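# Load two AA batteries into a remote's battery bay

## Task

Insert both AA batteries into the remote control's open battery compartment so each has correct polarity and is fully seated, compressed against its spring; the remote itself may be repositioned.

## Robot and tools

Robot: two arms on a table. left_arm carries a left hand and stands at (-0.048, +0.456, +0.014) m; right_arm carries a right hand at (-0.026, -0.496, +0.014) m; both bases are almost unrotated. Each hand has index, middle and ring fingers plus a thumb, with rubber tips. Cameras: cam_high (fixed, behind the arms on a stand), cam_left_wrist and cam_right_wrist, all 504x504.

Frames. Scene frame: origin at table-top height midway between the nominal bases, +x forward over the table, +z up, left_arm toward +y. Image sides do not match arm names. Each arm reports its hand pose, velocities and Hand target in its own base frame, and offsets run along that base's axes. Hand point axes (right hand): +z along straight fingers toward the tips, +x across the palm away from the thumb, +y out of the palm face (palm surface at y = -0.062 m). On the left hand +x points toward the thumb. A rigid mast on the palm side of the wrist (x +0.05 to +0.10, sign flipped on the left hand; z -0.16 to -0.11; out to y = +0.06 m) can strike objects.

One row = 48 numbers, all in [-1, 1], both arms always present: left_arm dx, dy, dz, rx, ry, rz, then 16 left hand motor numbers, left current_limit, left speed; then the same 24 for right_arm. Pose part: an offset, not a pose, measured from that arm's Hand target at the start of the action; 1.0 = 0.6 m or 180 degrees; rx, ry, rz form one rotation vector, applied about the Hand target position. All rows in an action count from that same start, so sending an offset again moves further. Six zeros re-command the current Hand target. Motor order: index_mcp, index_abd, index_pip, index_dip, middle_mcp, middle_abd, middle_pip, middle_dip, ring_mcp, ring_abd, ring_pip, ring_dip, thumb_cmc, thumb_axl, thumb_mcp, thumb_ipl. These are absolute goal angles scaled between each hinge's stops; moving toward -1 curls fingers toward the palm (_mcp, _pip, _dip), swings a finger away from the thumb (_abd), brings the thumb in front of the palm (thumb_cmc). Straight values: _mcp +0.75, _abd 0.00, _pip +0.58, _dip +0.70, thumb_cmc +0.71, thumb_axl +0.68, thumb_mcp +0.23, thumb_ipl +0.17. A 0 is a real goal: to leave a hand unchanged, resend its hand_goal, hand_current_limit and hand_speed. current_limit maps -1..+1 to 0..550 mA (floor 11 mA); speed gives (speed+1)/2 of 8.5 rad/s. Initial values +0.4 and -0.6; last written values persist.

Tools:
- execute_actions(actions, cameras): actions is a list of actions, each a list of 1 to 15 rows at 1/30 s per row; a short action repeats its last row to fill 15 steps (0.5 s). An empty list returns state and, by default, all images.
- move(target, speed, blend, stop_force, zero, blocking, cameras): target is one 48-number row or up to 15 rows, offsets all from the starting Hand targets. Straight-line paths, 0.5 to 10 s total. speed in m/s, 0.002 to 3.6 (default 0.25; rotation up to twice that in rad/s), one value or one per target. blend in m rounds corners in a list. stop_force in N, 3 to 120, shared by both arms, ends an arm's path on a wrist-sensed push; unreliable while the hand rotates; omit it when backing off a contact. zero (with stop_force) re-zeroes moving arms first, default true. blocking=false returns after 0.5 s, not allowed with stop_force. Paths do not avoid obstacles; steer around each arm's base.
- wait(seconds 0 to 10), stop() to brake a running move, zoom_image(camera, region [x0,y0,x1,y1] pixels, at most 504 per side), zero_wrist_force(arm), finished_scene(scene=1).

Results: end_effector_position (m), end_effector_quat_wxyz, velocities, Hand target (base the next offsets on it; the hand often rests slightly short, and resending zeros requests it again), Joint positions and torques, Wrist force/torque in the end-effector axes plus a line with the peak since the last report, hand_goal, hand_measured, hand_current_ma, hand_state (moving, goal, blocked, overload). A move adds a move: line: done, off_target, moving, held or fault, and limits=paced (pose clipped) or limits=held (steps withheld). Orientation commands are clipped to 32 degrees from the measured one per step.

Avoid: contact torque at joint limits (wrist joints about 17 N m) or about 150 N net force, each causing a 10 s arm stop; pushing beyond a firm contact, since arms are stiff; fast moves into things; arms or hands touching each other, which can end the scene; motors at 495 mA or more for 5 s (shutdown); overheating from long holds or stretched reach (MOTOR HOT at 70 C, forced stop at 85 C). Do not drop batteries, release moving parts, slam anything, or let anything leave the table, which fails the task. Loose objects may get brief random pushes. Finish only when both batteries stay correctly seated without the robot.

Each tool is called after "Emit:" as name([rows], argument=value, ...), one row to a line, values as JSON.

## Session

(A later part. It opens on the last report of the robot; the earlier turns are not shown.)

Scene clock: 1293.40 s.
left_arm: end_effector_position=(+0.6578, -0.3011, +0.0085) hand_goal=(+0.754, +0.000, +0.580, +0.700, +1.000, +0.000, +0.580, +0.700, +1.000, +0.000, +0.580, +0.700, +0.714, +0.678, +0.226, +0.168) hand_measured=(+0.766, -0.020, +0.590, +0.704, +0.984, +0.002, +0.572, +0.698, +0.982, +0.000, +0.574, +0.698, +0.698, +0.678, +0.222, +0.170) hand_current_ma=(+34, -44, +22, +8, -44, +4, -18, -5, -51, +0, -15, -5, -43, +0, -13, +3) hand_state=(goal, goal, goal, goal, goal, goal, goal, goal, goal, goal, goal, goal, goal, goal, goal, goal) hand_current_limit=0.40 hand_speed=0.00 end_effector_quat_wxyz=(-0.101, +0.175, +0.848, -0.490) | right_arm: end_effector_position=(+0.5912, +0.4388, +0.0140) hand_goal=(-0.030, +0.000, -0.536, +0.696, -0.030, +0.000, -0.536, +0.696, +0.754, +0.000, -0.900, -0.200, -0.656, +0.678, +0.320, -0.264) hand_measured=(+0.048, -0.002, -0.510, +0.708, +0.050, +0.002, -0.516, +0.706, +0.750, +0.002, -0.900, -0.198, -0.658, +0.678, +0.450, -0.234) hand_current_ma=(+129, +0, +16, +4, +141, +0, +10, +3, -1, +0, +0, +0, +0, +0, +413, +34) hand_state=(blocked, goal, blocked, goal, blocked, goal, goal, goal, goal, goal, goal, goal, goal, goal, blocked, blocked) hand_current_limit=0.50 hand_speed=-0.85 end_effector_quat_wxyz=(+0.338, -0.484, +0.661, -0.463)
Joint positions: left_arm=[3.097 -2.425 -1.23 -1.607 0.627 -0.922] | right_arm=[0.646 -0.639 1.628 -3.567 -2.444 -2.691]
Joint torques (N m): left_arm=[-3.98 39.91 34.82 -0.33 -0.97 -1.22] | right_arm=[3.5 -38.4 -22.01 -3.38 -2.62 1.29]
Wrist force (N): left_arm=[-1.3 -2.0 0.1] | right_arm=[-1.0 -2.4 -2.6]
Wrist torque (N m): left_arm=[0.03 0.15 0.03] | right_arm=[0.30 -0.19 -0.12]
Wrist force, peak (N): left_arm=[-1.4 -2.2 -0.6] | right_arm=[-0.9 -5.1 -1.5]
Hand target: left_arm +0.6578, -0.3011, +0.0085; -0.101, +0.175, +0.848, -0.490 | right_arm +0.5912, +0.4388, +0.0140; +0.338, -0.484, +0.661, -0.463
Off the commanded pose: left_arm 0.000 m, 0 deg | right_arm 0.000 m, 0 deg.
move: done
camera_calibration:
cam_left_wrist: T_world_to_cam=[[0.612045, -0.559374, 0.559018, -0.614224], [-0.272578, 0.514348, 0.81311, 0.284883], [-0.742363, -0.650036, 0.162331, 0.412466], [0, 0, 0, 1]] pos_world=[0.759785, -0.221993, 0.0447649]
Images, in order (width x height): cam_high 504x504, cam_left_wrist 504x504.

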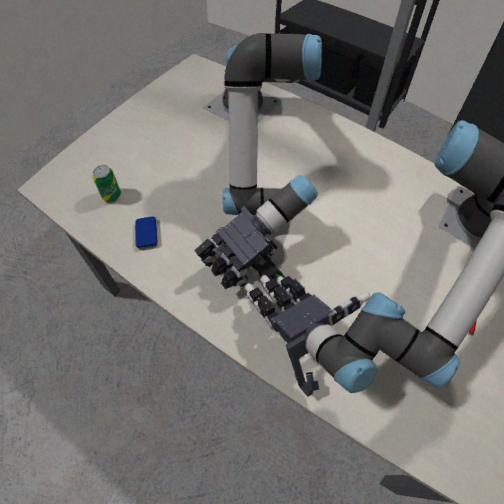

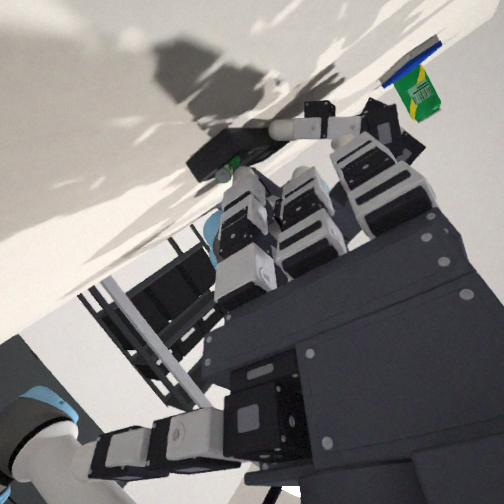

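Emit:
move([
  [0.0127,-0.0042,0,0,0,0, 0.754,0,0.58,0.70,1.0,0,0.58,0.7,1.0,0,0.58,0.7,0.714,0.678,0.226,0.168,0.4,0.0, 0,0,0,0,0,0, -0.03,0,-0.536,0.696,-0.03,0,-0.536,0.696,0.754,0,-0.9,-0.2,-0.657,0.678,0.32,-0.265,0.5,-0.85],
  [0.0127,-0.0042,0.05,0,0,0, 0.754,0,0.58,0.70,1.0,0,0.58,0.7,1.0,0,0.58,0.7,0.714,0.678,0.226,0.168,0.4,0.0, 0,0,0,0,0,0, -0.03,0,-0.536,0.696,-0.03,0,-0.536,0.696,0.754,0,-0.9,-0.2,-0.657,0.678,0.32,-0.265,0.5,-0.85],
  [0.0123,0.0683,0.05,0,0,0, 0.754,0,0.58,0.70,1.0,0,0.58,0.7,1.0,0,0.58,0.7,0.714,0.678,0.226,0.168,0.4,0.0, 0,0,0,0,0,0, -0.03,0,-0.536,0.696,-0.03,0,-0.536,0.696,0.754,0,-0.9,-0.2,-0.657,0.678,0.32,-0.265,0.5,-0.85],
  [0.0123,0.0683,-0.0035,0,0,0, 0.754,0,0.58,0.70,1.0,0,0.58,0.7,1.0,0,0.58,0.7,0.714,0.678,0.226,0.168,0.4,0.0, 0,0,0,0,0,0, -0.03,0,-0.536,0.696,-0.03,0,-0.536,0.696,0.754,0,-0.9,-0.2,-0.657,0.678,0.32,-0.265,0.5,-0.85],
], speed=0.06, blend=[0.003,0.01,0.01,0], cameras=["cam_left_wrist","cam_high"])

Emit:
zoom_image(camera="cam_left_wrist", region=[150, 110, 270, 190])

Emit:
zoom_image(camera="cam_high", region=[230, 240, 330, 340])

Scene clock: 1318.23 s.
left_arm: end_effector_position=(+0.6650, -0.2601, +0.0061) hand_goal=(+0.754, +0.000, +0.580, +0.700, +1.000, +0.000, +0.580, +0.700, +1.000, +0.000, +0.580, +0.700, +0.714, +0.678, +0.226, +0.168) hand_measured=(+0.748, -0.004, +0.580, +0.702, +0.984, +0.002, +0.572, +0.698, +0.982, +0.000, +0.574, +0.698, +0.698, +0.678, +0.222, +0.170) hand_current_ma=(-14, -5, +0, +4, -44, +4, -18, -5, -51, +0, -15, -5, -43, +0, -13, +3) hand_state=(goal, goal, goal, goal, goal, goal, goal, goal, goal, goal, goal, goal, goal, goal, goal, goal) hand_current_limit=0.40 hand_speed=0.00 end_effector_quat_wxyz=(-0.101, +0.175, +0.848, -0.490) end_effector_velocity=(+0.000, +0.000, +0.003) end_effector_angular_velocity=(+0.000, +0.000, -0.001) | right_arm: end_effector_position=(+0.5912, +0.4388, +0.0140) hand_goal=(-0.030, +0.000, -0.536, +0.696, -0.030, +0.000, -0.536, +0.696, +0.754, +0.000, -0.900, -0.200, -0.656, +0.678, +0.320, -0.264) hand_measured=(+0.048, -0.002, -0.510, +0.708, +0.050, +0.002, -0.516, +0.706, +0.750, +0.002, -0.900, -0.198, -0.658, +0.678, +0.450, -0.234) hand_current_ma=(+129, +0, +16, +4, +141, +0, +10, +3, -1, +0, +0, +0, +0, +0, +413, +34) hand_state=(blocked, goal, blocked, goal, blocked, goal, goal, goal, goal, goal, goal, goal, goal, goal, blocked, blocked) hand_current_limit=0.50 hand_speed=-0.85 end_effector_quat_wxyz=(+0.338, -0.484, +0.661, -0.463)
Joint positions: left_arm=[3.152 -2.427 -1.217 -1.679 0.657 -0.846] | right_arm=[0.646 -0.639 1.628 -3.567 -2.444 -2.691]
Joint velocities: left_arm=[-0.001 0.004 0 -0.005 0 0] | right_arm=[within noise]
Joint torques (N m): left_arm=[-10.18 59.22 30.87 -0.52 -2.55 -1.06] | right_arm=[3.32 -38.42 -22.92 -3.32 -2.72 1.49]
Wrist force (N): left_arm=[-0.8 -0.3 1.5] | right_arm=[-0.7 -2.5 -2.6]
Wrist torque (N m): left_arm=[-0.13 0.23 0.01] | right_arm=[0.29 -0.23 -0.09]
Wrist force, peak (N): left_arm=[-1.4 -2.2 0.2] | right_arm=[-1.0 -3.1 -2.6]
Hand target: left_arm +0.6652, -0.2601, +0.0064; -0.101, +0.175, +0.848, -0.490 | right_arm +0.5912, +0.4388, +0.0140; +0.338, -0.484, +0.661, -0.463
Off the commanded pose: left_arm 0.000 m, 0 deg | right_arm 0.000 m, 0 deg.
move: done
camera_calibration:
cam_left_wrist: T_world_to_cam=[[0.612237, -0.559384, 0.558798, -0.59455], [-0.272252, 0.514375, 0.813202, 0.267512], [-0.742324, -0.650006, 0.162626, 0.44475], [0, 0, 0, 1]] pos_world=[0.766985, -0.181093, 0.0423647]
Images, in order (width x height): cam_high 504x504, cam_left_wrist 504x504.

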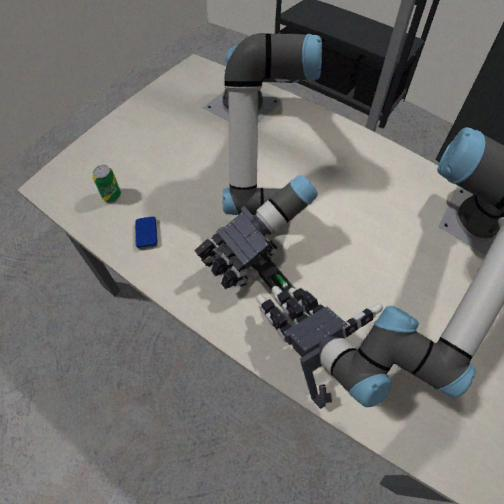

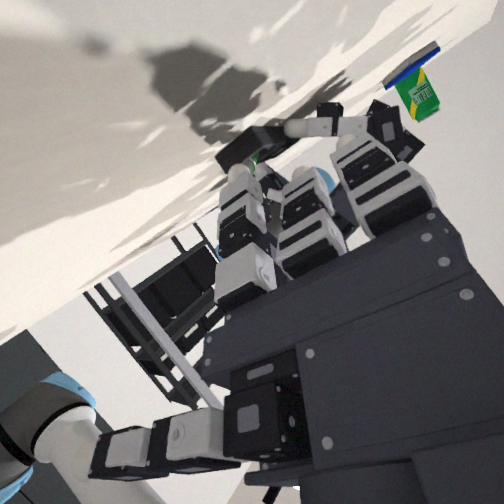

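Scaled by 4.200.

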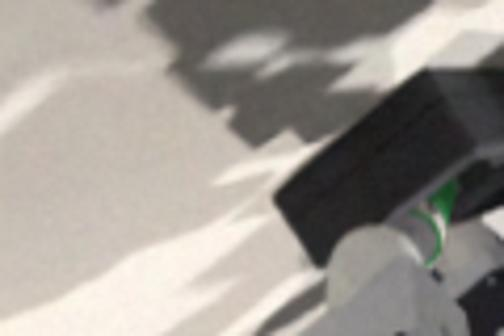

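Scaled by 5.040.

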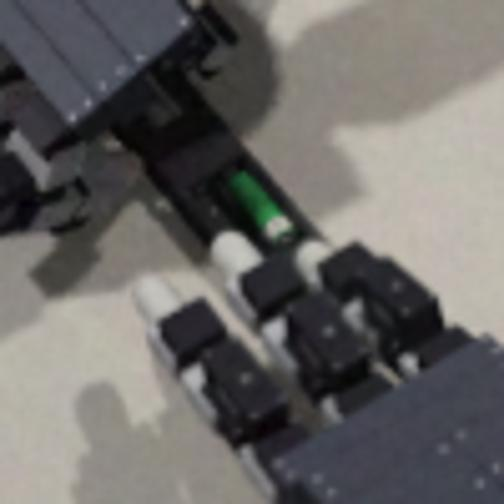

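Emit:
move(target=[-0.0053,-0.0228,0,0,0,0, 0.754,0,0.58,0.70,1.0,0,0.58,0.7,1.0,0,0.58,0.7,0.714,0.678,0.226,0.168,0.4,0.0, 0,0,0,0,0,0, -0.03,0,-0.536,0.696,-0.03,0,-0.536,0.696,0.754,0,-0.9,-0.2,-0.657,0.678,0.32,-0.265,0.5,-0.85], speed=0.02, stop_force=4, cameras=["cam_left_wrist","cam_high"])

Emit:
zoom_image(camera="cam_left_wrist", region=[170, 110, 290, 190])

Emit:
zoom_image(camera="cam_high", region=[240, 240, 310, 310])

Scene clock: 1330.37 s.
left_arm: end_effector_position=(+0.6644, -0.2640, +0.0065) hand_goal=(+0.754, +0.000, +0.580, +0.700, +1.000, +0.000, +0.580, +0.700, +1.000, +0.000, +0.580, +0.700, +0.714, +0.678, +0.226, +0.168) hand_measured=(+0.746, +0.004, +0.578, +0.700, +0.984, +0.002, +0.572, +0.698, +0.982, +0.000, +0.574, +0.698, +0.698, +0.678, +0.222, +0.170) hand_current_ma=(-16, +8, -2, +0, -44, +4, -18, -5, -51, +0, -15, -5, -43, +0, -13, +3) hand_state=(goal, goal, goal, goal, goal, goal, goal, goal, goal, goal, goal, goal, goal, goal, goal, goal) hand_current_limit=0.40 hand_speed=0.00 end_effector_quat_wxyz=(-0.101, +0.175, +0.848, -0.490) | right_arm: end_effector_position=(+0.5912, +0.4388, +0.0140) hand_goal=(-0.030, +0.000, -0.536, +0.696, -0.030, +0.000, -0.536, +0.696, +0.754, +0.000, -0.900, -0.200, -0.656, +0.678, +0.320, -0.264) hand_measured=(+0.046, -0.006, -0.510, +0.708, +0.050, -0.006, -0.516, +0.706, +0.750, +0.002, -0.900, -0.198, -0.662, +0.678, +0.450, -0.234) hand_current_ma=(+125, -1, +16, +4, +141, -1, +10, +3, -1, +0, +0, +0, -1, +0, +412, +36) hand_state=(blocked, goal, blocked, goal, blocked, goal, goal, goal, goal, goal, goal, goal, goal, goal, blocked, blocked) hand_current_limit=0.50 hand_speed=-0.85 end_effector_quat_wxyz=(+0.338, -0.484, +0.661, -0.463)
Joint positions: left_arm=[3.147 -2.426 -1.219 -1.672 0.654 -0.852] | right_arm=[0.646 -0.639 1.628 -3.567 -2.444 -2.691]
Joint torques (N m): left_arm=[10.07 41.67 34.85 2.37 0.58 -1.06] | right_arm=[4.24 -39.39 -21.84 -3.28 -0.88 1.3]
Wrist force (N): left_arm=[-0.2 -1.0 -0.5] | right_arm=[1.6 -3.0 -1.7]
Wrist torque (N m): left_arm=[0.03 0.28 0.05] | right_arm=[0.30 -0.32 -0.23]
Wrist force, peak (N): left_arm=[0.0 -1.4 -4.5] | right_arm=[3.0 -2.7 -1.6]
Hand target: left_arm +0.6644, -0.2640, +0.0065; -0.101, +0.175, +0.848, -0.490 (not the last commanded pose) | right_arm +0.5912, +0.4388, +0.0140; +0.338, -0.484, +0.661, -0.463
Off the commanded pose: left_arm 0.010 m, 0 deg | right_arm 0.000 m, 0 deg.
move: contact (left_arm)
camera_calibration:
cam_left_wrist: T_world_to_cam=[[0.611884, -0.55943, 0.559139, -0.596279], [-0.272649, 0.51441, 0.813046, 0.269319], [-0.742469, -0.649939, 0.162231, 0.441771], [0, 0, 0, 1]] pos_world=[0.766285, -0.184993, 0.0427651]
Images, in order (width x height): cam_high 504x504, cam_left_wrist 504x504.

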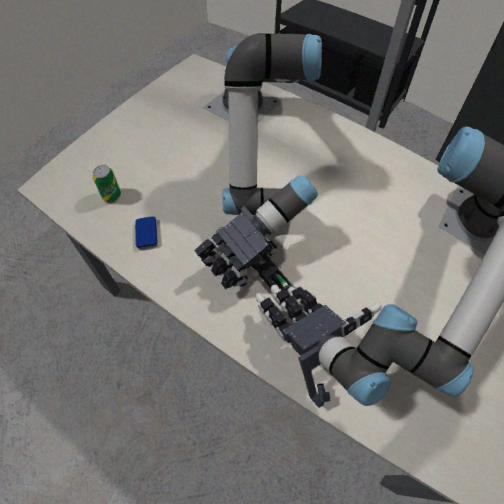

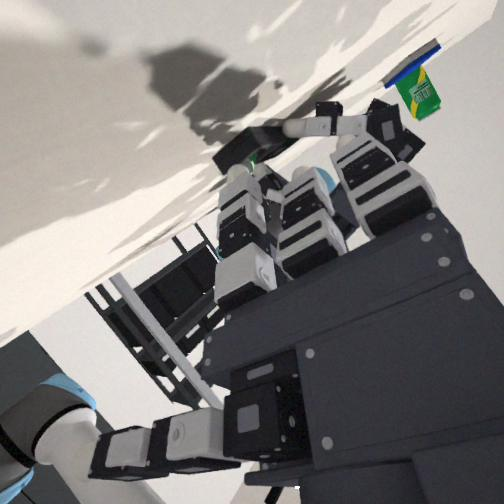

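Scaled by 4.200.

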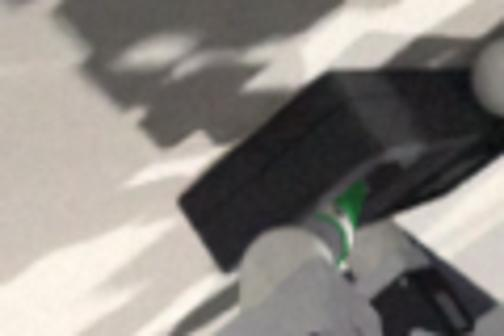

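Scaled by 7.200.

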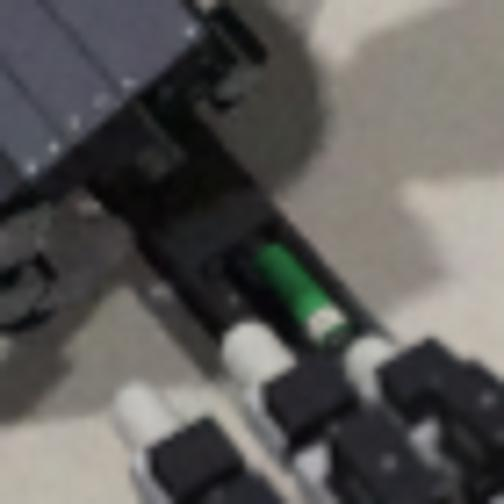

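Emit:
move([
  [0.0021,0.0063,0,0,0,0, 0.754,0,0.58,0.70,1.0,0,0.58,0.7,1.0,0,0.58,0.7,0.714,0.678,0.226,0.168,0.4,0.0, 0,0,0,0,0,0, -0.03,0,-0.536,0.696,-0.03,0,-0.536,0.696,0.754,0,-0.9,-0.2,-0.657,0.678,0.32,-0.265,0.5,-0.85],
  [0.0021,0.0063,0.0075,0,0,0, 0.754,0,0.58,0.70,1.0,0,0.58,0.7,1.0,0,0.58,0.7,0.714,0.678,0.226,0.168,0.4,0.0, 0,0,0,0,0,0, -0.03,0,-0.536,0.696,-0.03,0,-0.536,0.696,0.754,0,-0.9,-0.2,-0.657,0.678,0.32,-0.265,0.5,-0.85],
], speed=0.03)

Emit:
move(target=[-0.01,-0.03,0,0,0,0, 0.754,0,0.58,0.70,1.0,0,0.58,0.7,1.0,0,0.58,0.7,0.714,0.678,0.226,0.168,0.4,0.0, 0,0,0,0,0,0, -0.03,0,-0.536,0.696,-0.03,0,-0.536,0.696,0.754,0,-0.9,-0.2,-0.657,0.678,0.32,-0.265,0.5,-0.85], speed=0.015, stop_force=4, cameras=["cam_left_wrist","cam_high"])

Emit:
zoom_image(camera="cam_left_wrist", region=[170, 110, 290, 190])

Emit:
zoom_image(camera="cam_high", region=[240, 240, 310, 310])

Scene clock: 1339.67 s.
left_arm: end_effector_position=(+0.6657, -0.2601, +0.0112) hand_goal=(+0.754, +0.000, +0.580, +0.700, +1.000, +0.000, +0.580, +0.700, +1.000, +0.000, +0.580, +0.700, +0.714, +0.678, +0.226, +0.168) hand_measured=(+0.748, +0.004, +0.580, +0.700, +0.984, +0.002, +0.572, +0.698, +0.982, +0.000, +0.574, +0.698, +0.698, +0.678, +0.222, +0.170) hand_current_ma=(-14, +5, -1, +0, -44, +4, -18, -5, -51, +0, -15, -5, -43, +0, -13, +3) hand_state=(goal, goal, goal, goal, goal, goal, goal, goal, goal, goal, goal, goal, goal, goal, goal, goal) hand_current_limit=0.40 hand_speed=0.00 end_effector_quat_wxyz=(-0.101, +0.175, +0.848, -0.490) | right_arm: end_effector_position=(+0.5912, +0.4388, +0.0140) hand_goal=(-0.030, +0.000, -0.536, +0.696, -0.030, +0.000, -0.536, +0.696, +0.754, +0.000, -0.900, -0.200, -0.656, +0.678, +0.320, -0.264) hand_measured=(+0.046, -0.006, -0.510, +0.708, +0.050, -0.006, -0.516, +0.706, +0.750, +0.002, -0.900, -0.198, -0.662, +0.678, +0.450, -0.234) hand_current_ma=(+125, -1, +16, +4, +141, -1, +10, +3, -1, +0, +0, +0, -1, +0, +412, +37) hand_state=(blocked, goal, blocked, goal, blocked, goal, goal, goal, goal, goal, goal, goal, goal, goal, blocked, blocked) hand_current_limit=0.50 hand_speed=-0.85 end_effector_quat_wxyz=(+0.338, -0.484, +0.661, -0.463)
Joint positions: left_arm=[3.152 -2.422 -1.212 -1.689 0.657 -0.846] | right_arm=[0.646 -0.639 1.628 -3.567 -2.444 -2.691]
Joint torques (N m): left_arm=[-4 41.98 25.4 2.78 -1.27 -1.12] | right_arm=[3.35 -39.07 -22.72 -3.2 1.78 1.2]
Wrist force (N): left_arm=[-0.5 -0.3 1.5] | right_arm=[-0.1 -2.9 -2.2]
Wrist torque (N m): left_arm=[-0.12 0.19 0.03] | right_arm=[0.27 -0.22 -0.17]
Wrist force, peak (N): left_arm=[-0.6 0.4 1.8] | right_arm=[2.0 -3.3 -1.9]
Hand target: left_arm +0.6656, -0.2602, +0.0110; -0.101, +0.175, +0.848, -0.490 | right_arm +0.5912, +0.4388, +0.0140; +0.338, -0.484, +0.661, -0.463
Off the commanded pose: left_arm 0.000 m, 0 deg | right_arm 0.000 m, 0 deg.
move: done

Scene clock: 1341.67 s.
left_arm: end_effector_position=(+0.6613, -0.2731, +0.0110) hand_goal=(+0.754, +0.000, +0.580, +0.700, +1.000, +0.000, +0.580, +0.700, +1.000, +0.000, +0.580, +0.700, +0.714, +0.678, +0.226, +0.168) hand_measured=(+0.738, +0.002, +0.572, +0.696, +0.984, +0.002, +0.572, +0.698, +0.982, +0.000, +0.574, +0.698, +0.698, +0.678, +0.222, +0.170) hand_current_ma=(-46, +4, -15, -7, -44, +4, -18, -5, -51, +0, -15, -5, -43, +0, -13, +3) hand_state=(goal, goal, goal, goal, goal, goal, goal, goal, goal, goal, goal, goal, goal, goal, goal, goal) hand_current_limit=0.40 hand_speed=0.00 end_effector_quat_wxyz=(-0.101, +0.175, +0.848, -0.490) | right_arm: end_effector_position=(+0.5912, +0.4388, +0.0140) hand_goal=(-0.030, +0.000, -0.536, +0.696, -0.030, +0.000, -0.536, +0.696, +0.754, +0.000, -0.900, -0.200, -0.656, +0.678, +0.320, -0.264) hand_measured=(+0.044, -0.006, -0.510, +0.708, +0.050, -0.006, -0.516, +0.706, +0.750, +0.002, -0.900, -0.198, -0.664, +0.678, +0.450, -0.234) hand_current_ma=(+122, -1, +17, +4, +141, -1, +10, +3, -1, +0, +0, +0, -2, +0, +413, +38) hand_state=(blocked, goal, blocked, goal, blocked, goal, goal, goal, goal, goal, goal, goal, goal, goal, blocked, blocked) hand_current_limit=0.50 hand_speed=-0.85 end_effector_quat_wxyz=(+0.338, -0.484, +0.661, -0.463)
Joint positions: left_arm=[3.135 -2.418 -1.226 -1.661 0.647 -0.869] | right_arm=[0.646 -0.639 1.628 -3.567 -2.444 -2.691]
Joint torques (N m): left_arm=[8.4 41.42 34.99 0.17 0.41 -0.58] | right_arm=[4.84 -39.31 -23 -3.27 1.89 1.31]
Wrist force (N): left_arm=[-0.5 -0.1 -1.5] | right_arm=[2.3 -2.5 -1.7]
Wrist torque (N m): left_arm=[0.05 0.32 0.10] | right_arm=[0.32 -0.34 -0.25]
Wrist force, peak (N): left_arm=[-0.1 -0.5 -4.2] | right_arm=[2.9 -2.3 -2.0]
Hand target: left_arm +0.6613, -0.2731, +0.0110; -0.101, +0.175, +0.848, -0.490 (not the last commanded pose) | right_arm +0.5912, +0.4388, +0.0140; +0.338, -0.484, +0.661, -0.463
Off the commanded pose: left_arm 0.005 m, 0 deg | right_arm 0.000 m, 0 deg.
move: contact (left_arm)
camera_calibration:
cam_left_wrist: T_world_to_cam=[[0.611825, -0.559436, 0.559197, -0.60201], [-0.272746, 0.514391, 0.813026, 0.269595], [-0.742482, -0.649949, 0.162133, 0.432911], [0, 0, 0, 1]] pos_world=[0.763285, -0.194093, 0.0472651]
Images, in order (width x height): cam_high 504x504, cam_left_wrist 504x504.

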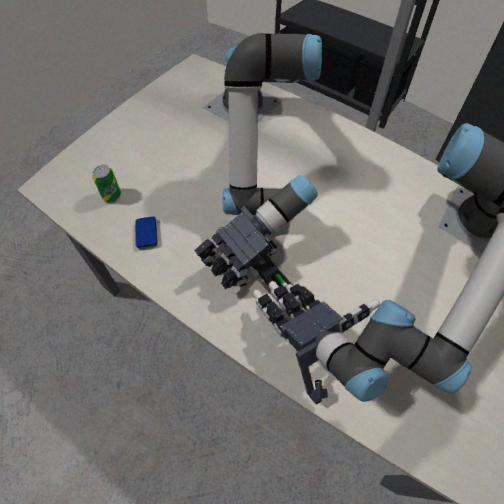

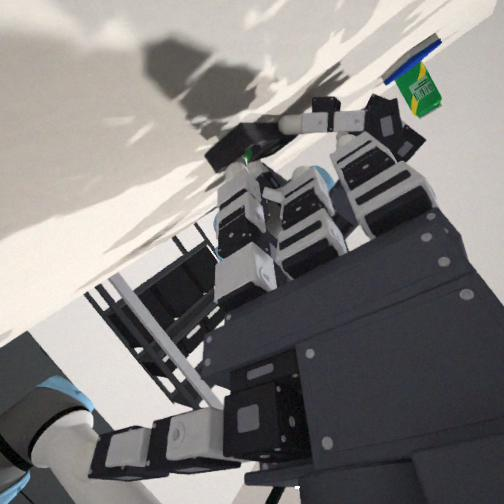

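Scaled by 4.200.

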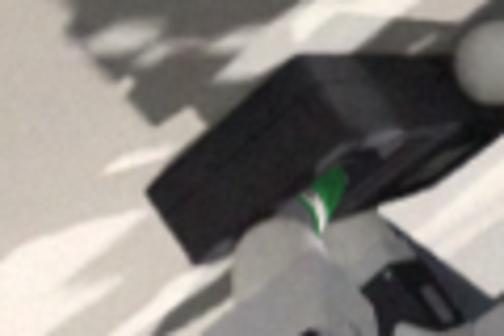

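Scaled by 7.200.

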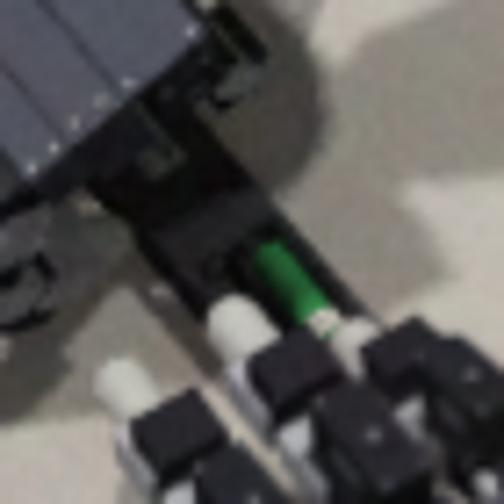

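Emit:
move([
  [0.0021,0.0063,0,0,0,0, 0.754,0,0.58,0.70,1.0,0,0.58,0.7,1.0,0,0.58,0.7,0.714,0.678,0.226,0.168,0.4,0.0, 0,0,0,0,0,0, -0.03,0,-0.536,0.696,-0.03,0,-0.536,0.696,0.754,0,-0.9,-0.2,-0.657,0.678,0.32,-0.265,0.5,-0.85],
  [0.0021,0.0063,0.03,0,0,0, 0.754,0,0.58,0.70,1.0,0,0.58,0.7,1.0,0,0.58,0.7,0.714,0.678,0.226,0.168,0.4,0.0, 0,0,0,0,0,0, -0.03,0,-0.536,0.696,-0.03,0,-0.536,0.696,0.754,0,-0.9,-0.2,-0.657,0.678,0.32,-0.265,0.5,-0.85],
  [-0.0087,-0.0259,0.03,0,0,0, 0.754,0,0.58,0.70,1.0,0,0.58,0.7,1.0,0,0.58,0.7,0.714,0.678,0.226,0.168,0.4,0.0, 0,0,0,0,0,0, -0.03,0,-0.536,0.696,-0.03,0,-0.536,0.696,0.754,0,-0.9,-0.2,-0.657,0.678,0.32,-0.265,0.5,-0.85],
], speed=0.04, cameras=["cam_left_wrist","cam_high"])

Emit:
zoom_image(camera="cam_left_wrist", region=[170, 110, 290, 190])

Emit:
zoom_image(camera="cam_high", region=[240, 240, 310, 310])

Scene clock: 1361.80 s.
left_arm: end_effector_position=(+0.6560, -0.2889, +0.0290) hand_goal=(+0.754, +0.000, +0.580, +0.700, +1.000, +0.000, +0.580, +0.700, +1.000, +0.000, +0.580, +0.700, +0.714, +0.678, +0.226, +0.168) hand_measured=(+0.738, +0.002, +0.576, +0.698, +0.984, +0.002, +0.572, +0.698, +0.982, +0.000, +0.574, +0.698, +0.698, +0.678, +0.222, +0.170) hand_current_ma=(-41, +4, -9, -5, -44, +4, -18, -5, -51, +0, -15, -5, -43, +0, -13, +3) hand_state=(goal, goal, goal, goal, goal, goal, goal, goal, goal, goal, goal, goal, goal, goal, goal, goal) hand_current_limit=0.40 hand_speed=0.00 end_effector_quat_wxyz=(-0.101, +0.175, +0.848, -0.490) end_effector_velocity=(+0.000, +0.001, +0.000) end_effector_angular_velocity=(-0.001, +0.002, +0.000) | right_arm: end_effector_position=(+0.5912, +0.4388, +0.0140) hand_goal=(-0.030, +0.000, -0.536, +0.696, -0.030, +0.000, -0.536, +0.696, +0.754, +0.000, -0.900, -0.200, -0.656, +0.678, +0.320, -0.264) hand_measured=(+0.044, -0.006, -0.510, +0.708, +0.050, -0.006, -0.516, +0.706, +0.750, +0.002, -0.900, -0.198, -0.664, +0.678, +0.450, -0.234) hand_current_ma=(+121, -1, +17, +4, +141, -1, +10, +3, -1, +0, +0, +0, -2, +0, +412, +38) hand_state=(blocked, goal, blocked, goal, blocked, goal, goal, goal, goal, goal, goal, goal, goal, goal, blocked, blocked) hand_current_limit=0.50 hand_speed=-0.85 end_effector_quat_wxyz=(+0.338, -0.484, +0.661, -0.463)
Joint positions: left_arm=[3.113 -2.391 -1.231 -1.659 0.635 -0.899] | right_arm=[0.646 -0.639 1.628 -3.567 -2.444 -2.691]
Joint velocities: left_arm=[0.002 -0.001 0.001 -0.005 0 0.004] | right_arm=[within noise]
Joint torques (N m): left_arm=[7.94 54.88 25.84 -0.73 -0.12 1.11] | right_arm=[3.46 -38.9 -22.35 -3.31 1.46 0.98]
Wrist force (N): left_arm=[-0.5 -0.4 1.7] | right_arm=[0.1 -2.4 -2.3]
Wrist torque (N m): left_arm=[-0.17 0.18 0.11] | right_arm=[0.32 -0.27 -0.13]
Wrist force, peak (N): left_arm=[-0.6 -0.8 2.0] | right_arm=[2.6 -3.0 -2.1]
Hand target: left_arm +0.6561, -0.2887, +0.0290; -0.101, +0.175, +0.848, -0.490 | right_arm +0.5912, +0.4388, +0.0140; +0.338, -0.484, +0.661, -0.463
Off the commanded pose: left_arm 0.000 m, 0 deg | right_arm 0.000 m, 0 deg.
move: done
camera_calibration:
cam_left_wrist: T_world_to_cam=[[0.611877, -0.559308, 0.559268, -0.617633], [-0.272692, 0.514558, 0.812939, 0.26159], [-0.742459, -0.649926, 0.162327, 0.415828], [0, 0, 0, 1]] pos_world=[0.757985, -0.209793, 0.0652658]
Images, in order (width x height): cam_high 504x504, cam_left_wrist 504x504.

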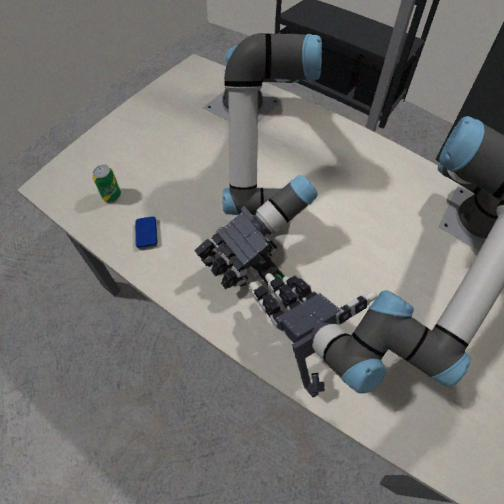

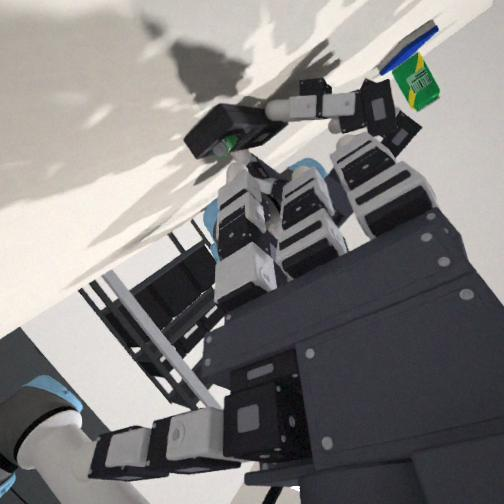

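Scaled by 4.200.

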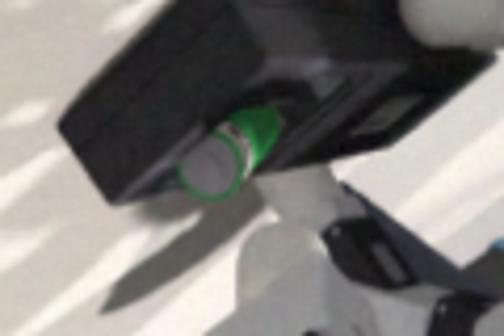

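Scaled by 7.200.

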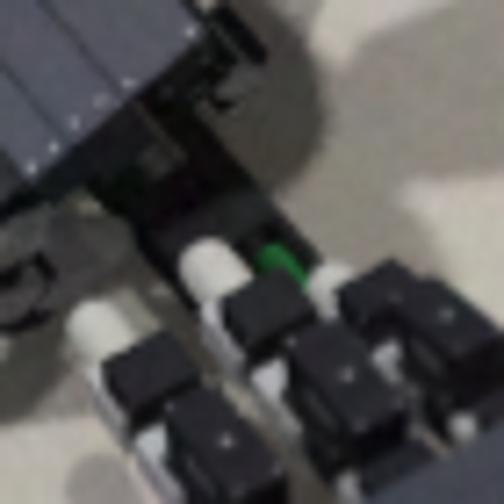

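Emit:
zoom_image(camera="cam_left_wrist", region=[180, 100, 250, 170])

Emit:
zoom_image(camera="cam_left_wrist", region=[180, 95, 300, 165])

Scaled by 7.200.

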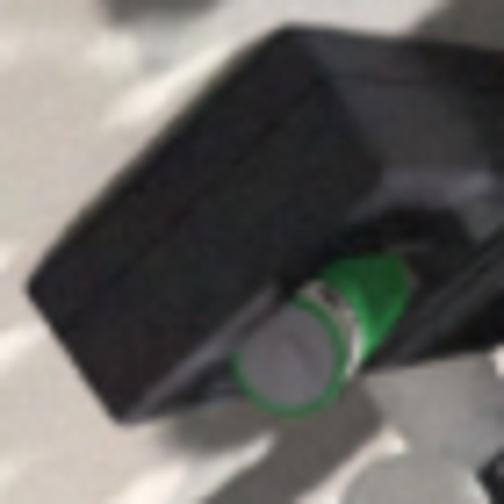

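Scaled by 4.200.

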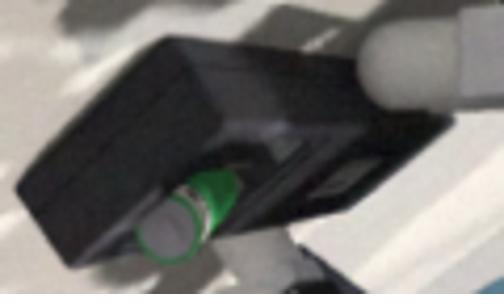

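Emit:
move([
  [0.0032,-0.0057,0,0,0,0, 0.754,0,0.58,0.70,1.0,0,0.58,0.7,1.0,0,0.58,0.7,0.714,0.678,0.226,0.168,0.7,0.0, 0,0,0,0,0,0, -0.08,0,-0.536,0.696,-0.08,0,-0.536,0.696,0.754,0,-0.9,-0.2,-0.657,0.678,0.25,-0.265,0.75,-0.85],
  [0.0032,-0.0057,-0.03,0,0,0, 0.754,0,0.58,0.70,1.0,0,0.58,0.7,1.0,0,0.58,0.7,0.714,0.678,0.226,0.168,0.7,0.0, 0,0,0,0,0,0, -0.08,0,-0.536,0.696,-0.08,0,-0.536,0.696,0.754,0,-0.9,-0.2,-0.657,0.678,0.25,-0.265,0.75,-0.85],
], speed=0.015, stop_force=6, cameras=["cam_left_wrist","cam_high"])

Emit:
zoom_image(camera="cam_left_wrist", region=[170, 95, 290, 195])

Emit:
zoom_image(camera="cam_high", region=[240, 240, 310, 310])

Scene clock: 1408.83 s.
left_arm: end_effector_position=(+0.6580, -0.2921, +0.0110) hand_goal=(+0.754, +0.000, +0.580, +0.700, +1.000, +0.000, +0.580, +0.700, +1.000, +0.000, +0.580, +0.700, +0.714, +0.678, +0.226, +0.168) hand_measured=(+0.772, +0.000, +0.592, +0.706, +0.984, +0.002, +0.572, +0.698, +0.982, +0.000, +0.574, +0.698, +0.698, +0.678, +0.222, +0.170) hand_current_ma=(+50, +1, +31, +12, -44, +4, -18, -5, -51, +0, -15, -5, -43, +0, -13, +3) hand_state=(goal, goal, goal, goal, goal, goal, goal, goal, goal, goal, goal, goal, goal, goal, goal, goal) hand_current_limit=0.70 hand_speed=0.00 end_effector_quat_wxyz=(-0.101, +0.175, +0.848, -0.490) | right_arm: end_effector_position=(+0.5912, +0.4388, +0.0140) hand_goal=(-0.080, +0.000, -0.536, +0.696, -0.080, +0.000, -0.536, +0.696, +0.754, +0.000, -0.900, -0.200, -0.656, +0.678, +0.250, -0.264) hand_measured=(+0.032, -0.006, -0.502, +0.712, +0.038, -0.004, -0.510, +0.708, +0.750, +0.002, -0.900, -0.198, -0.660, +0.678, +0.450, -0.226) hand_current_ma=(+255, -1, +25, +6, +281, -1, +16, +4, -1, +0, +0, +0, -1, +0, +481, +53) hand_state=(blocked, goal, blocked, goal, blocked, goal, blocked, goal, goal, goal, goal, goal, goal, goal, blocked, blocked) hand_current_limit=0.75 hand_speed=-0.85 end_effector_quat_wxyz=(+0.338, -0.484, +0.661, -0.463)
Joint positions: left_arm=[3.109 -2.418 -1.232 -1.625 0.633 -0.905] | right_arm=[0.646 -0.639 1.628 -3.567 -2.444 -2.691]
Joint torques (N m): left_arm=[8.2 60.14 29.03 -0.45 -0.25 -1.27] | right_arm=[3.87 -38.06 -20.09 -3.06 1.55 0.99]
Wrist force (N): left_arm=[-0.7 -2.1 -0.1] | right_arm=[-0.9 -3.6 -1.6]
Wrist torque (N m): left_arm=[0.08 0.23 0.06] | right_arm=[0.27 -0.16 -0.14]
Wrist force, peak (N): left_arm=[-0.8 -2.6 -0.6] | right_arm=[-0.9 -4.0 -1.8]
Hand target: left_arm +0.6580, -0.2921, +0.0110; -0.101, +0.175, +0.848, -0.490 | right_arm +0.5912, +0.4388, +0.0140; +0.338, -0.484, +0.661, -0.463
Off the commanded pose: left_arm 0.000 m, 0 deg | right_arm 0.000 m, 0 deg.
move: done
camera_calibration:
cam_left_wrist: T_world_to_cam=[[0.611884, -0.55943, 0.559139, -0.61066], [-0.272649, 0.51441, 0.813046, 0.278398], [-0.742469, -0.649939, 0.162231, 0.4181], [0, 0, 0, 1]] pos_world=[0.759985, -0.213093, 0.0472651]
Images, in order (width x height): cam_high 504x504, cam_left_wrist 504x504.

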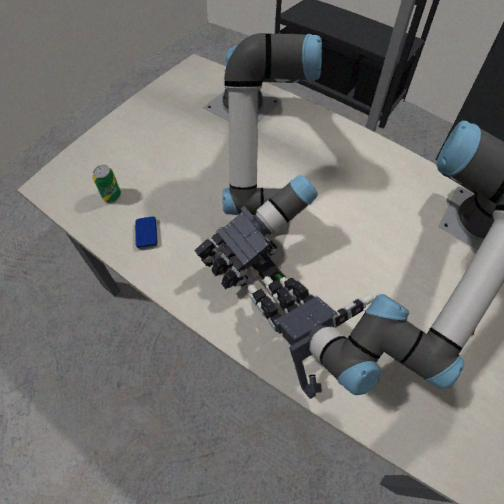

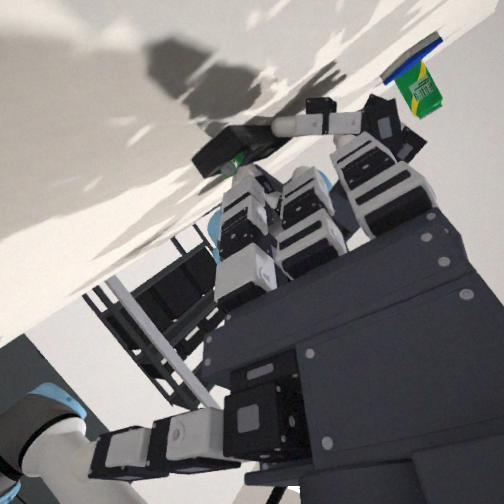

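Scaled by 4.200.

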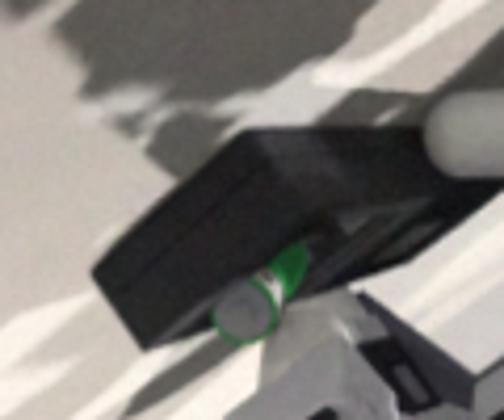

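Scaled by 7.200.

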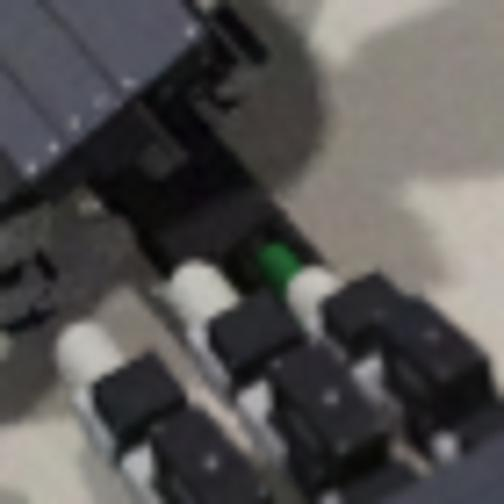

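Emit:
move([
  [0,0,0.025,0,0,0, 0.754,0,0.58,0.70,1.0,0,0.58,0.7,1.0,0,0.58,0.7,0.714,0.678,0.226,0.168,0.7,0.0, 0,0,0,0,0,0, -0.08,0,-0.536,0.696,-0.08,0,-0.536,0.696,0.754,0,-0.9,-0.2,-0.657,0.678,0.25,-0.265,0.75,-0.85],
  [0.016,0.0453,0.025,0,0,0, 0.754,0,0.58,0.70,1.0,0,0.58,0.7,1.0,0,0.58,0.7,0.714,0.678,0.226,0.168,0.7,0.0, 0,0,0,0,0,0, -0.08,0,-0.536,0.696,-0.08,0,-0.536,0.696,0.754,0,-0.9,-0.2,-0.657,0.678,0.25,-0.265,0.75,-0.85],
  [0.016,0.0453,-0.0035,0,0,0, 0.754,0,0.58,0.70,1.0,0,0.58,0.7,1.0,0,0.58,0.7,0.714,0.678,0.226,0.168,0.7,0.0, 0,0,0,0,0,0, -0.08,0,-0.536,0.696,-0.08,0,-0.536,0.696,0.754,0,-0.9,-0.2,-0.657,0.678,0.25,-0.265,0.75,-0.85],
], speed=0.05, blend=[0.003,0.003,0], cameras=["cam_left_wrist","cam_high"])

Emit:
zoom_image(camera="cam_left_wrist", region=[190, 100, 290, 200])

Emit:
zoom_image(camera="cam_high", region=[240, 240, 310, 310])

Scene clock: 1430.07 s.
left_arm: end_effector_position=(+0.6676, -0.2649, +0.0087) hand_goal=(+0.754, +0.000, +0.580, +0.700, +1.000, +0.000, +0.580, +0.700, +1.000, +0.000, +0.580, +0.700, +0.714, +0.678, +0.226, +0.168) hand_measured=(+0.748, +0.000, +0.580, +0.702, +0.984, +0.002, +0.572, +0.698, +0.982, +0.000, +0.574, +0.698, +0.698, +0.678, +0.222, +0.170) hand_current_ma=(-14, +1, +0, +4, -44, +4, -18, -5, -51, +0, -15, -5, -42, +0, -13, +3) hand_state=(goal, goal, goal, goal, goal, goal, goal, goal, goal, goal, goal, goal, goal, goal, goal, goal) hand_current_limit=0.70 hand_speed=0.00 end_effector_quat_wxyz=(-0.101, +0.175, +0.848, -0.490) | right_arm: end_effector_position=(+0.5912, +0.4388, +0.0140) hand_goal=(-0.080, +0.000, -0.536, +0.696, -0.080, +0.000, -0.536, +0.696, +0.754, +0.000, -0.900, -0.200, -0.656, +0.678, +0.250, -0.264) hand_measured=(+0.032, -0.006, -0.502, +0.712, +0.038, -0.004, -0.510, +0.708, +0.750, +0.002, -0.900, -0.198, -0.660, +0.678, +0.450, -0.226) hand_current_ma=(+255, -1, +25, +6, +281, -1, +16, +4, -1, +0, +0, +0, -1, +0, +481, +53) hand_state=(blocked, goal, blocked, goal, blocked, goal, blocked, goal, goal, goal, goal, goal, goal, goal, blocked, blocked) hand_current_limit=0.75 hand_speed=-0.85 end_effector_quat_wxyz=(+0.338, -0.484, +0.661, -0.463)
Joint positions: left_arm=[3.146 -2.431 -1.204 -1.682 0.653 -0.854] | right_arm=[0.646 -0.639 1.628 -3.567 -2.444 -2.691]
Joint torques (N m): left_arm=[-12.65 63.09 25.56 -0.97 -3.03 -1.12] | right_arm=[4.4 -39.33 -15.15 -3.26 1.61 1.01]
Wrist force (N): left_arm=[-0.6 -0.4 1.5] | right_arm=[-0.7 -3.9 -1.8]
Wrist torque (N m): left_arm=[-0.14 0.20 0.03] | right_arm=[0.25 -0.20 -0.12]
Wrist force, peak (N): left_arm=[-0.6 -2.6 -0.2] | right_arm=[-0.6 -4.1 -2.0]
Hand target: left_arm +0.6676, -0.2649, +0.0089; -0.101, +0.175, +0.848, -0.490 | right_arm +0.5912, +0.4388, +0.0140; +0.338, -0.484, +0.661, -0.463
Off the commanded pose: left_arm 0.000 m, 0 deg | right_arm 0.000 m, 0 deg.
move: done
camera_calibration:
cam_left_wrist: T_world_to_cam=[[0.612062, -0.559405, 0.558968, -0.60004], [-0.272443, 0.5144, 0.813122, 0.268783], [-0.742398, -0.649968, 0.162439, 0.443152], [0, 0, 0, 1]] pos_world=[0.769485, -0.185893, 0.0448649]
Images, in order (width x height): cam_high 504x504, cam_left_wrist 504x504.

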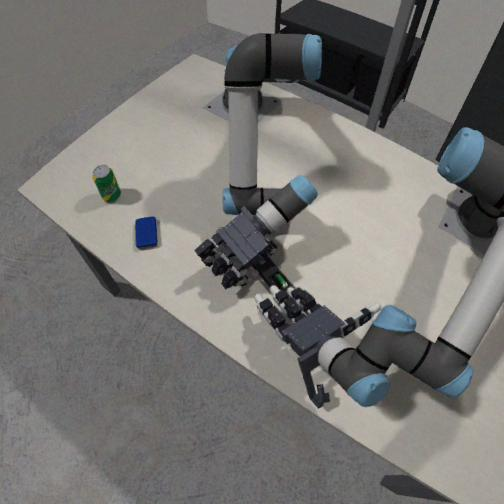

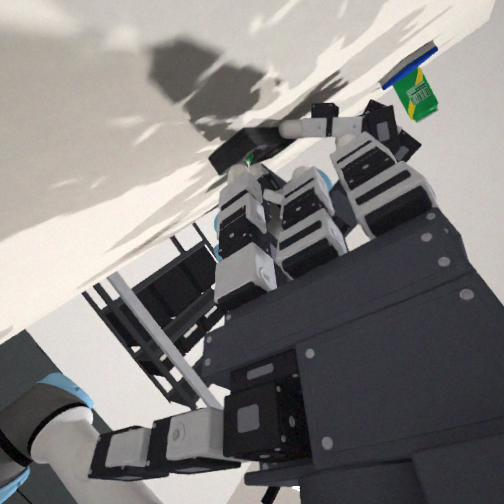

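Scaled by 5.040.

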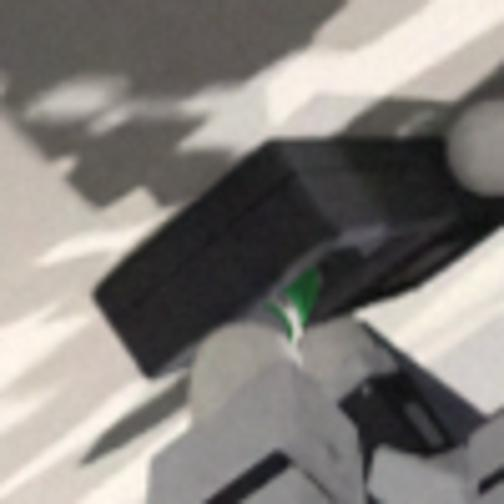

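Scaled by 7.200.

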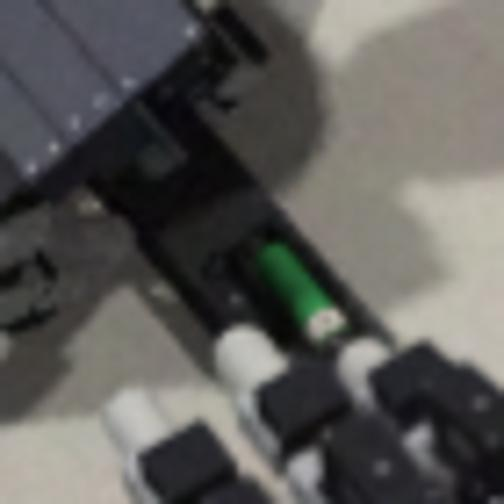

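Emit:
move(target=[-0.0085,-0.029,0,0,0,0, 0.754,0,0.58,0.70,1.0,0,0.58,0.7,1.0,0,0.58,0.7,0.714,0.678,0.226,0.168,0.7,0.0, 0,0,0,0,0,0, -0.08,0,-0.536,0.696,-0.08,0,-0.536,0.696,0.754,0,-0.9,-0.2,-0.657,0.678,0.25,-0.265,0.75,-0.85], speed=0.012, stop_force=8, cameras=["cam_left_wrist","cam_high"])

Emit:
zoom_image(camera="cam_left_wrist", region=[190, 100, 290, 200])

Emit:
zoom_image(camera="cam_high", region=[240, 240, 310, 310])

Scene clock: 1441.40 s.
left_arm: end_effector_position=(+0.6650, -0.2742, +0.0089) hand_goal=(+0.754, +0.000, +0.580, +0.700, +1.000, +0.000, +0.580, +0.700, +1.000, +0.000, +0.580, +0.700, +0.714, +0.678, +0.226, +0.168) hand_measured=(+0.746, +0.016, +0.578, +0.696, +0.984, +0.002, +0.572, +0.698, +0.982, +0.000, +0.574, +0.698, +0.698, +0.678, +0.222, +0.170) hand_current_ma=(-18, +37, -3, -6, -44, +4, -18, -5, -51, +0, -15, -5, -42, +0, -13, +3) hand_state=(goal, goal, goal, goal, goal, goal, goal, goal, goal, goal, goal, goal, goal, goal, goal, goal) hand_current_limit=0.70 hand_speed=0.00 end_effector_quat_wxyz=(-0.101, +0.175, +0.848, -0.490) | right_arm: end_effector_position=(+0.5912, +0.4388, +0.0140) hand_goal=(-0.080, +0.000, -0.536, +0.696, -0.080, +0.000, -0.536, +0.696, +0.754, +0.000, -0.900, -0.200, -0.656, +0.678, +0.250, -0.264) hand_measured=(+0.028, -0.012, -0.500, +0.712, +0.038, -0.014, -0.510, +0.708, +0.750, +0.002, -0.900, -0.198, -0.668, +0.678, +0.450, -0.222) hand_current_ma=(+233, -3, +28, +7, +277, -4, +17, +5, -1, +0, +0, +0, -5, +0, +481, +64) hand_state=(blocked, goal, blocked, goal, blocked, goal, blocked, goal, goal, goal, goal, goal, goal, goal, blocked, blocked) hand_current_limit=0.75 hand_speed=-0.85 end_effector_quat_wxyz=(+0.338, -0.484, +0.661, -0.463)
Joint positions: left_arm=[3.133 -2.428 -1.212 -1.663 0.646 -0.871] | right_arm=[0.646 -0.639 1.628 -3.567 -2.444 -2.691]
Joint torques (N m): left_arm=[8.33 40.91 35.92 -0.46 0.01 0.04] | right_arm=[3.04 -39.6 -10.88 -3.31 1.67 1.01]
Wrist force (N): left_arm=[0.2 -1.0 -3.4] | right_arm=[4.8 -2.2 -1.6]
Wrist torque (N m): left_arm=[0.25 0.39 0.14] | right_arm=[0.42 -0.49 -0.24]
Wrist force, peak (N): left_arm=[0.2 -1.2 -7.9] | right_arm=[5.1 -2.3 -1.8]
Hand target: left_arm +0.6650, -0.2742, +0.0089; -0.101, +0.175, +0.848, -0.490 (not the last commanded pose) | right_arm +0.5912, +0.4388, +0.0140; +0.338, -0.484, +0.661, -0.463
Off the commanded pose: left_arm 0.009 m, 0 deg | right_arm 0.000 m, 0 deg.
move: contact (left_arm)
camera_calibration:
cam_left_wrist: T_world_to_cam=[[0.611825, -0.559436, 0.559197, -0.603597], [-0.272746, 0.514391, 0.813026, 0.272799], [-0.742482, -0.649949, 0.162133, 0.435275], [0, 0, 0, 1]] pos_world=[0.766885, -0.195093, 0.0451651]
Images, in order (width x height): cam_high 504x504, cam_left_wrist 504x504.

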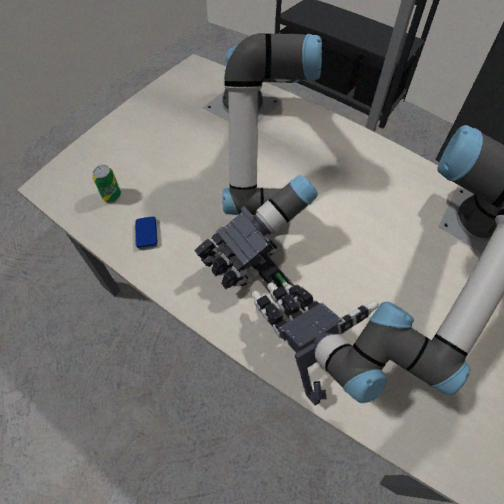

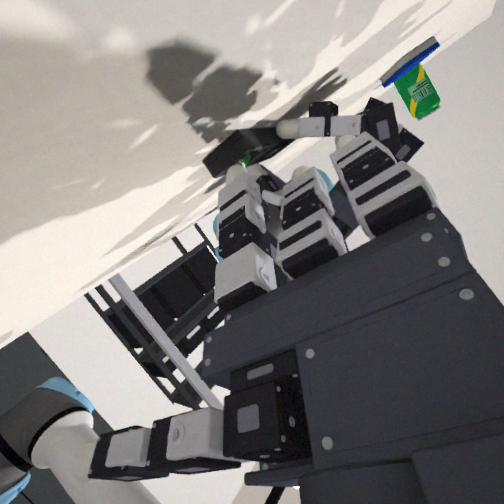

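Scaled by 5.040.

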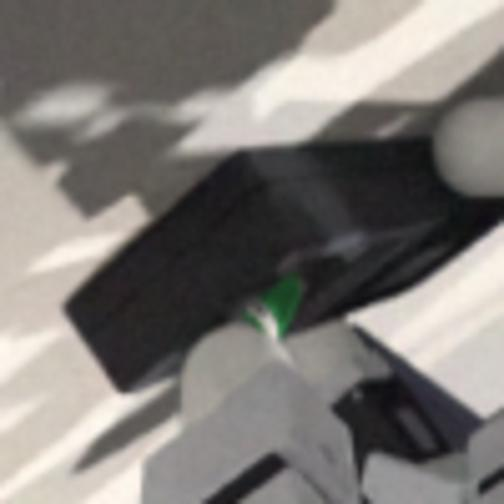

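Scaled by 7.200.

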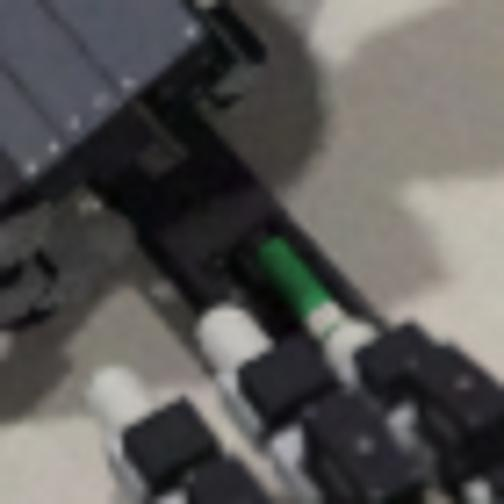

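Emit:
move(target=[-0.0089,-0.0182,0,0,0,0, 0.754,0,0.58,0.70,1.0,0,0.58,0.7,1.0,0,0.58,0.7,0.714,0.678,0.226,0.168,0.7,0.0, 0,0,0,0,0,0, -0.08,0,-0.536,0.696,-0.08,0,-0.536,0.696,0.754,0,-0.9,-0.2,-0.657,0.678,0.25,-0.265,0.75,-0.85], speed=0.01, stop_force=12, zero=false, cameras=["cam_left_wrist","cam_high"])

Emit:
zoom_image(camera="cam_left_wrist", region=[190, 100, 290, 200])

Emit:
zoom_image(camera="cam_high", region=[240, 240, 310, 310])

Scene clock: 1451.10 s.
left_arm: end_effector_position=(+0.6595, -0.2852, +0.0089) hand_goal=(+0.754, +0.000, +0.580, +0.700, +1.000, +0.000, +0.580, +0.700, +1.000, +0.000, +0.580, +0.700, +0.714, +0.678, +0.226, +0.168) hand_measured=(+0.746, +0.040, +0.578, +0.694, +0.984, +0.002, +0.572, +0.698, +0.982, +0.000, +0.574, +0.698, +0.698, +0.678, +0.222, +0.170) hand_current_ma=(-18, +107, -3, -13, -44, +4, -18, -5, -51, +0, -15, -5, -42, +0, -13, +3) hand_state=(goal, blocked, goal, goal, goal, goal, goal, goal, goal, goal, goal, goal, goal, goal, goal, goal) hand_current_limit=0.70 hand_speed=0.00 end_effector_quat_wxyz=(-0.101, +0.175, +0.848, -0.490) | right_arm: end_effector_position=(+0.5912, +0.4388, +0.0139) hand_goal=(-0.080, +0.000, -0.536, +0.696, -0.080, +0.000, -0.536, +0.696, +0.754, +0.000, -0.900, -0.200, -0.656, +0.678, +0.250, -0.264) hand_measured=(+0.010, -0.012, -0.500, +0.714, +0.038, -0.024, -0.500, +0.714, +0.750, +0.002, -0.900, -0.198, -0.714, +0.678, +0.450, -0.212) hand_current_ma=(+172, -3, +30, +8, +277, -11, +29, +9, -1, +0, +0, +0, -72, +0, +481, +99) hand_state=(blocked, goal, blocked, goal, blocked, blocked, blocked, goal, goal, goal, goal, goal, blocked, goal, blocked, blocked) hand_current_limit=0.75 hand_speed=-0.85 end_effector_quat_wxyz=(+0.338, -0.484, +0.661, -0.463)
Joint positions: left_arm=[3.118 -2.421 -1.23 -1.635 0.638 -0.892] | right_arm=[0.646 -0.639 1.628 -3.567 -2.444 -2.691]
Joint torques (N m): left_arm=[1.66 49.86 23.75 -0.42 -2.1 1.14] | right_arm=[3.42 -51.38 -16.52 -3.22 1.31 1.04]
Wrist force (N): left_arm=[0.9 -1.8 -10.1] | right_arm=[6.9 1.1 -0.5]
Wrist torque (N m): left_arm=[0.71 0.67 0.18] | right_arm=[0.76 -0.67 -0.34]
Wrist force, peak (N): left_arm=[0.8 -1.8 -11.4] | right_arm=[8.1 1.2 0.2]
Hand target: left_arm +0.6596, -0.2851, +0.0089; -0.101, +0.175, +0.848, -0.490 | right_arm +0.5912, +0.4388, +0.0140; +0.338, -0.484, +0.661, -0.463
Off the commanded pose: left_arm 0.000 m, 0 deg | right_arm 0.000 m, 0 deg.
move: done
camera_calibration:
cam_left_wrist: T_world_to_cam=[[0.611868, -0.559402, 0.559185, -0.606472], [-0.272683, 0.514442, 0.813015, 0.276947], [-0.74247, -0.649938, 0.162231, 0.424105], [0, 0, 0, 1]] pos_world=[0.761485, -0.206093, 0.0451652]
Images, in order (width x height): cam_high 504x504, cam_left_wrist 504x504.

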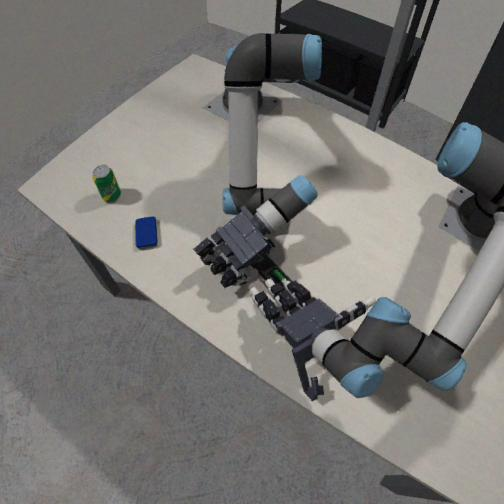

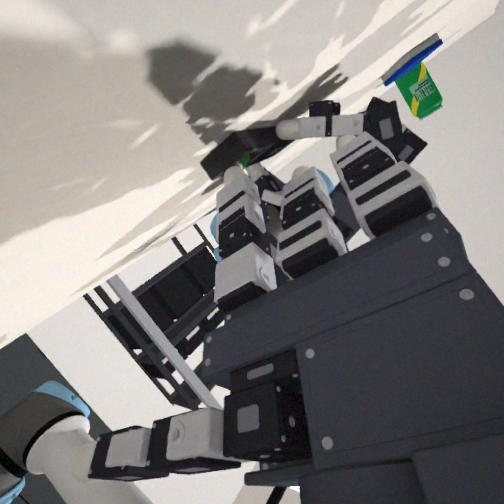

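Scaled by 5.040.

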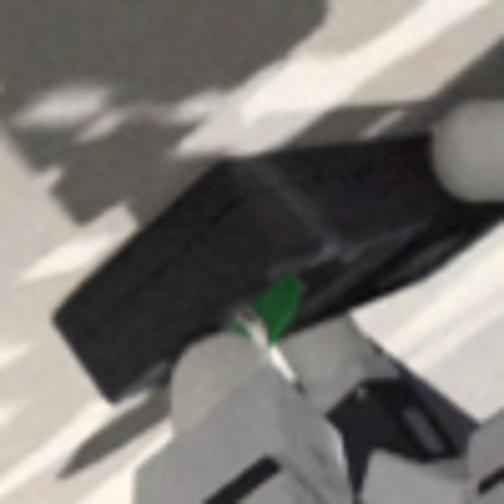

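Scaled by 7.200.

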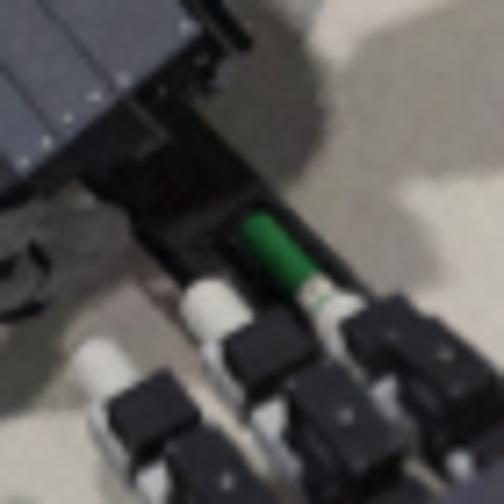

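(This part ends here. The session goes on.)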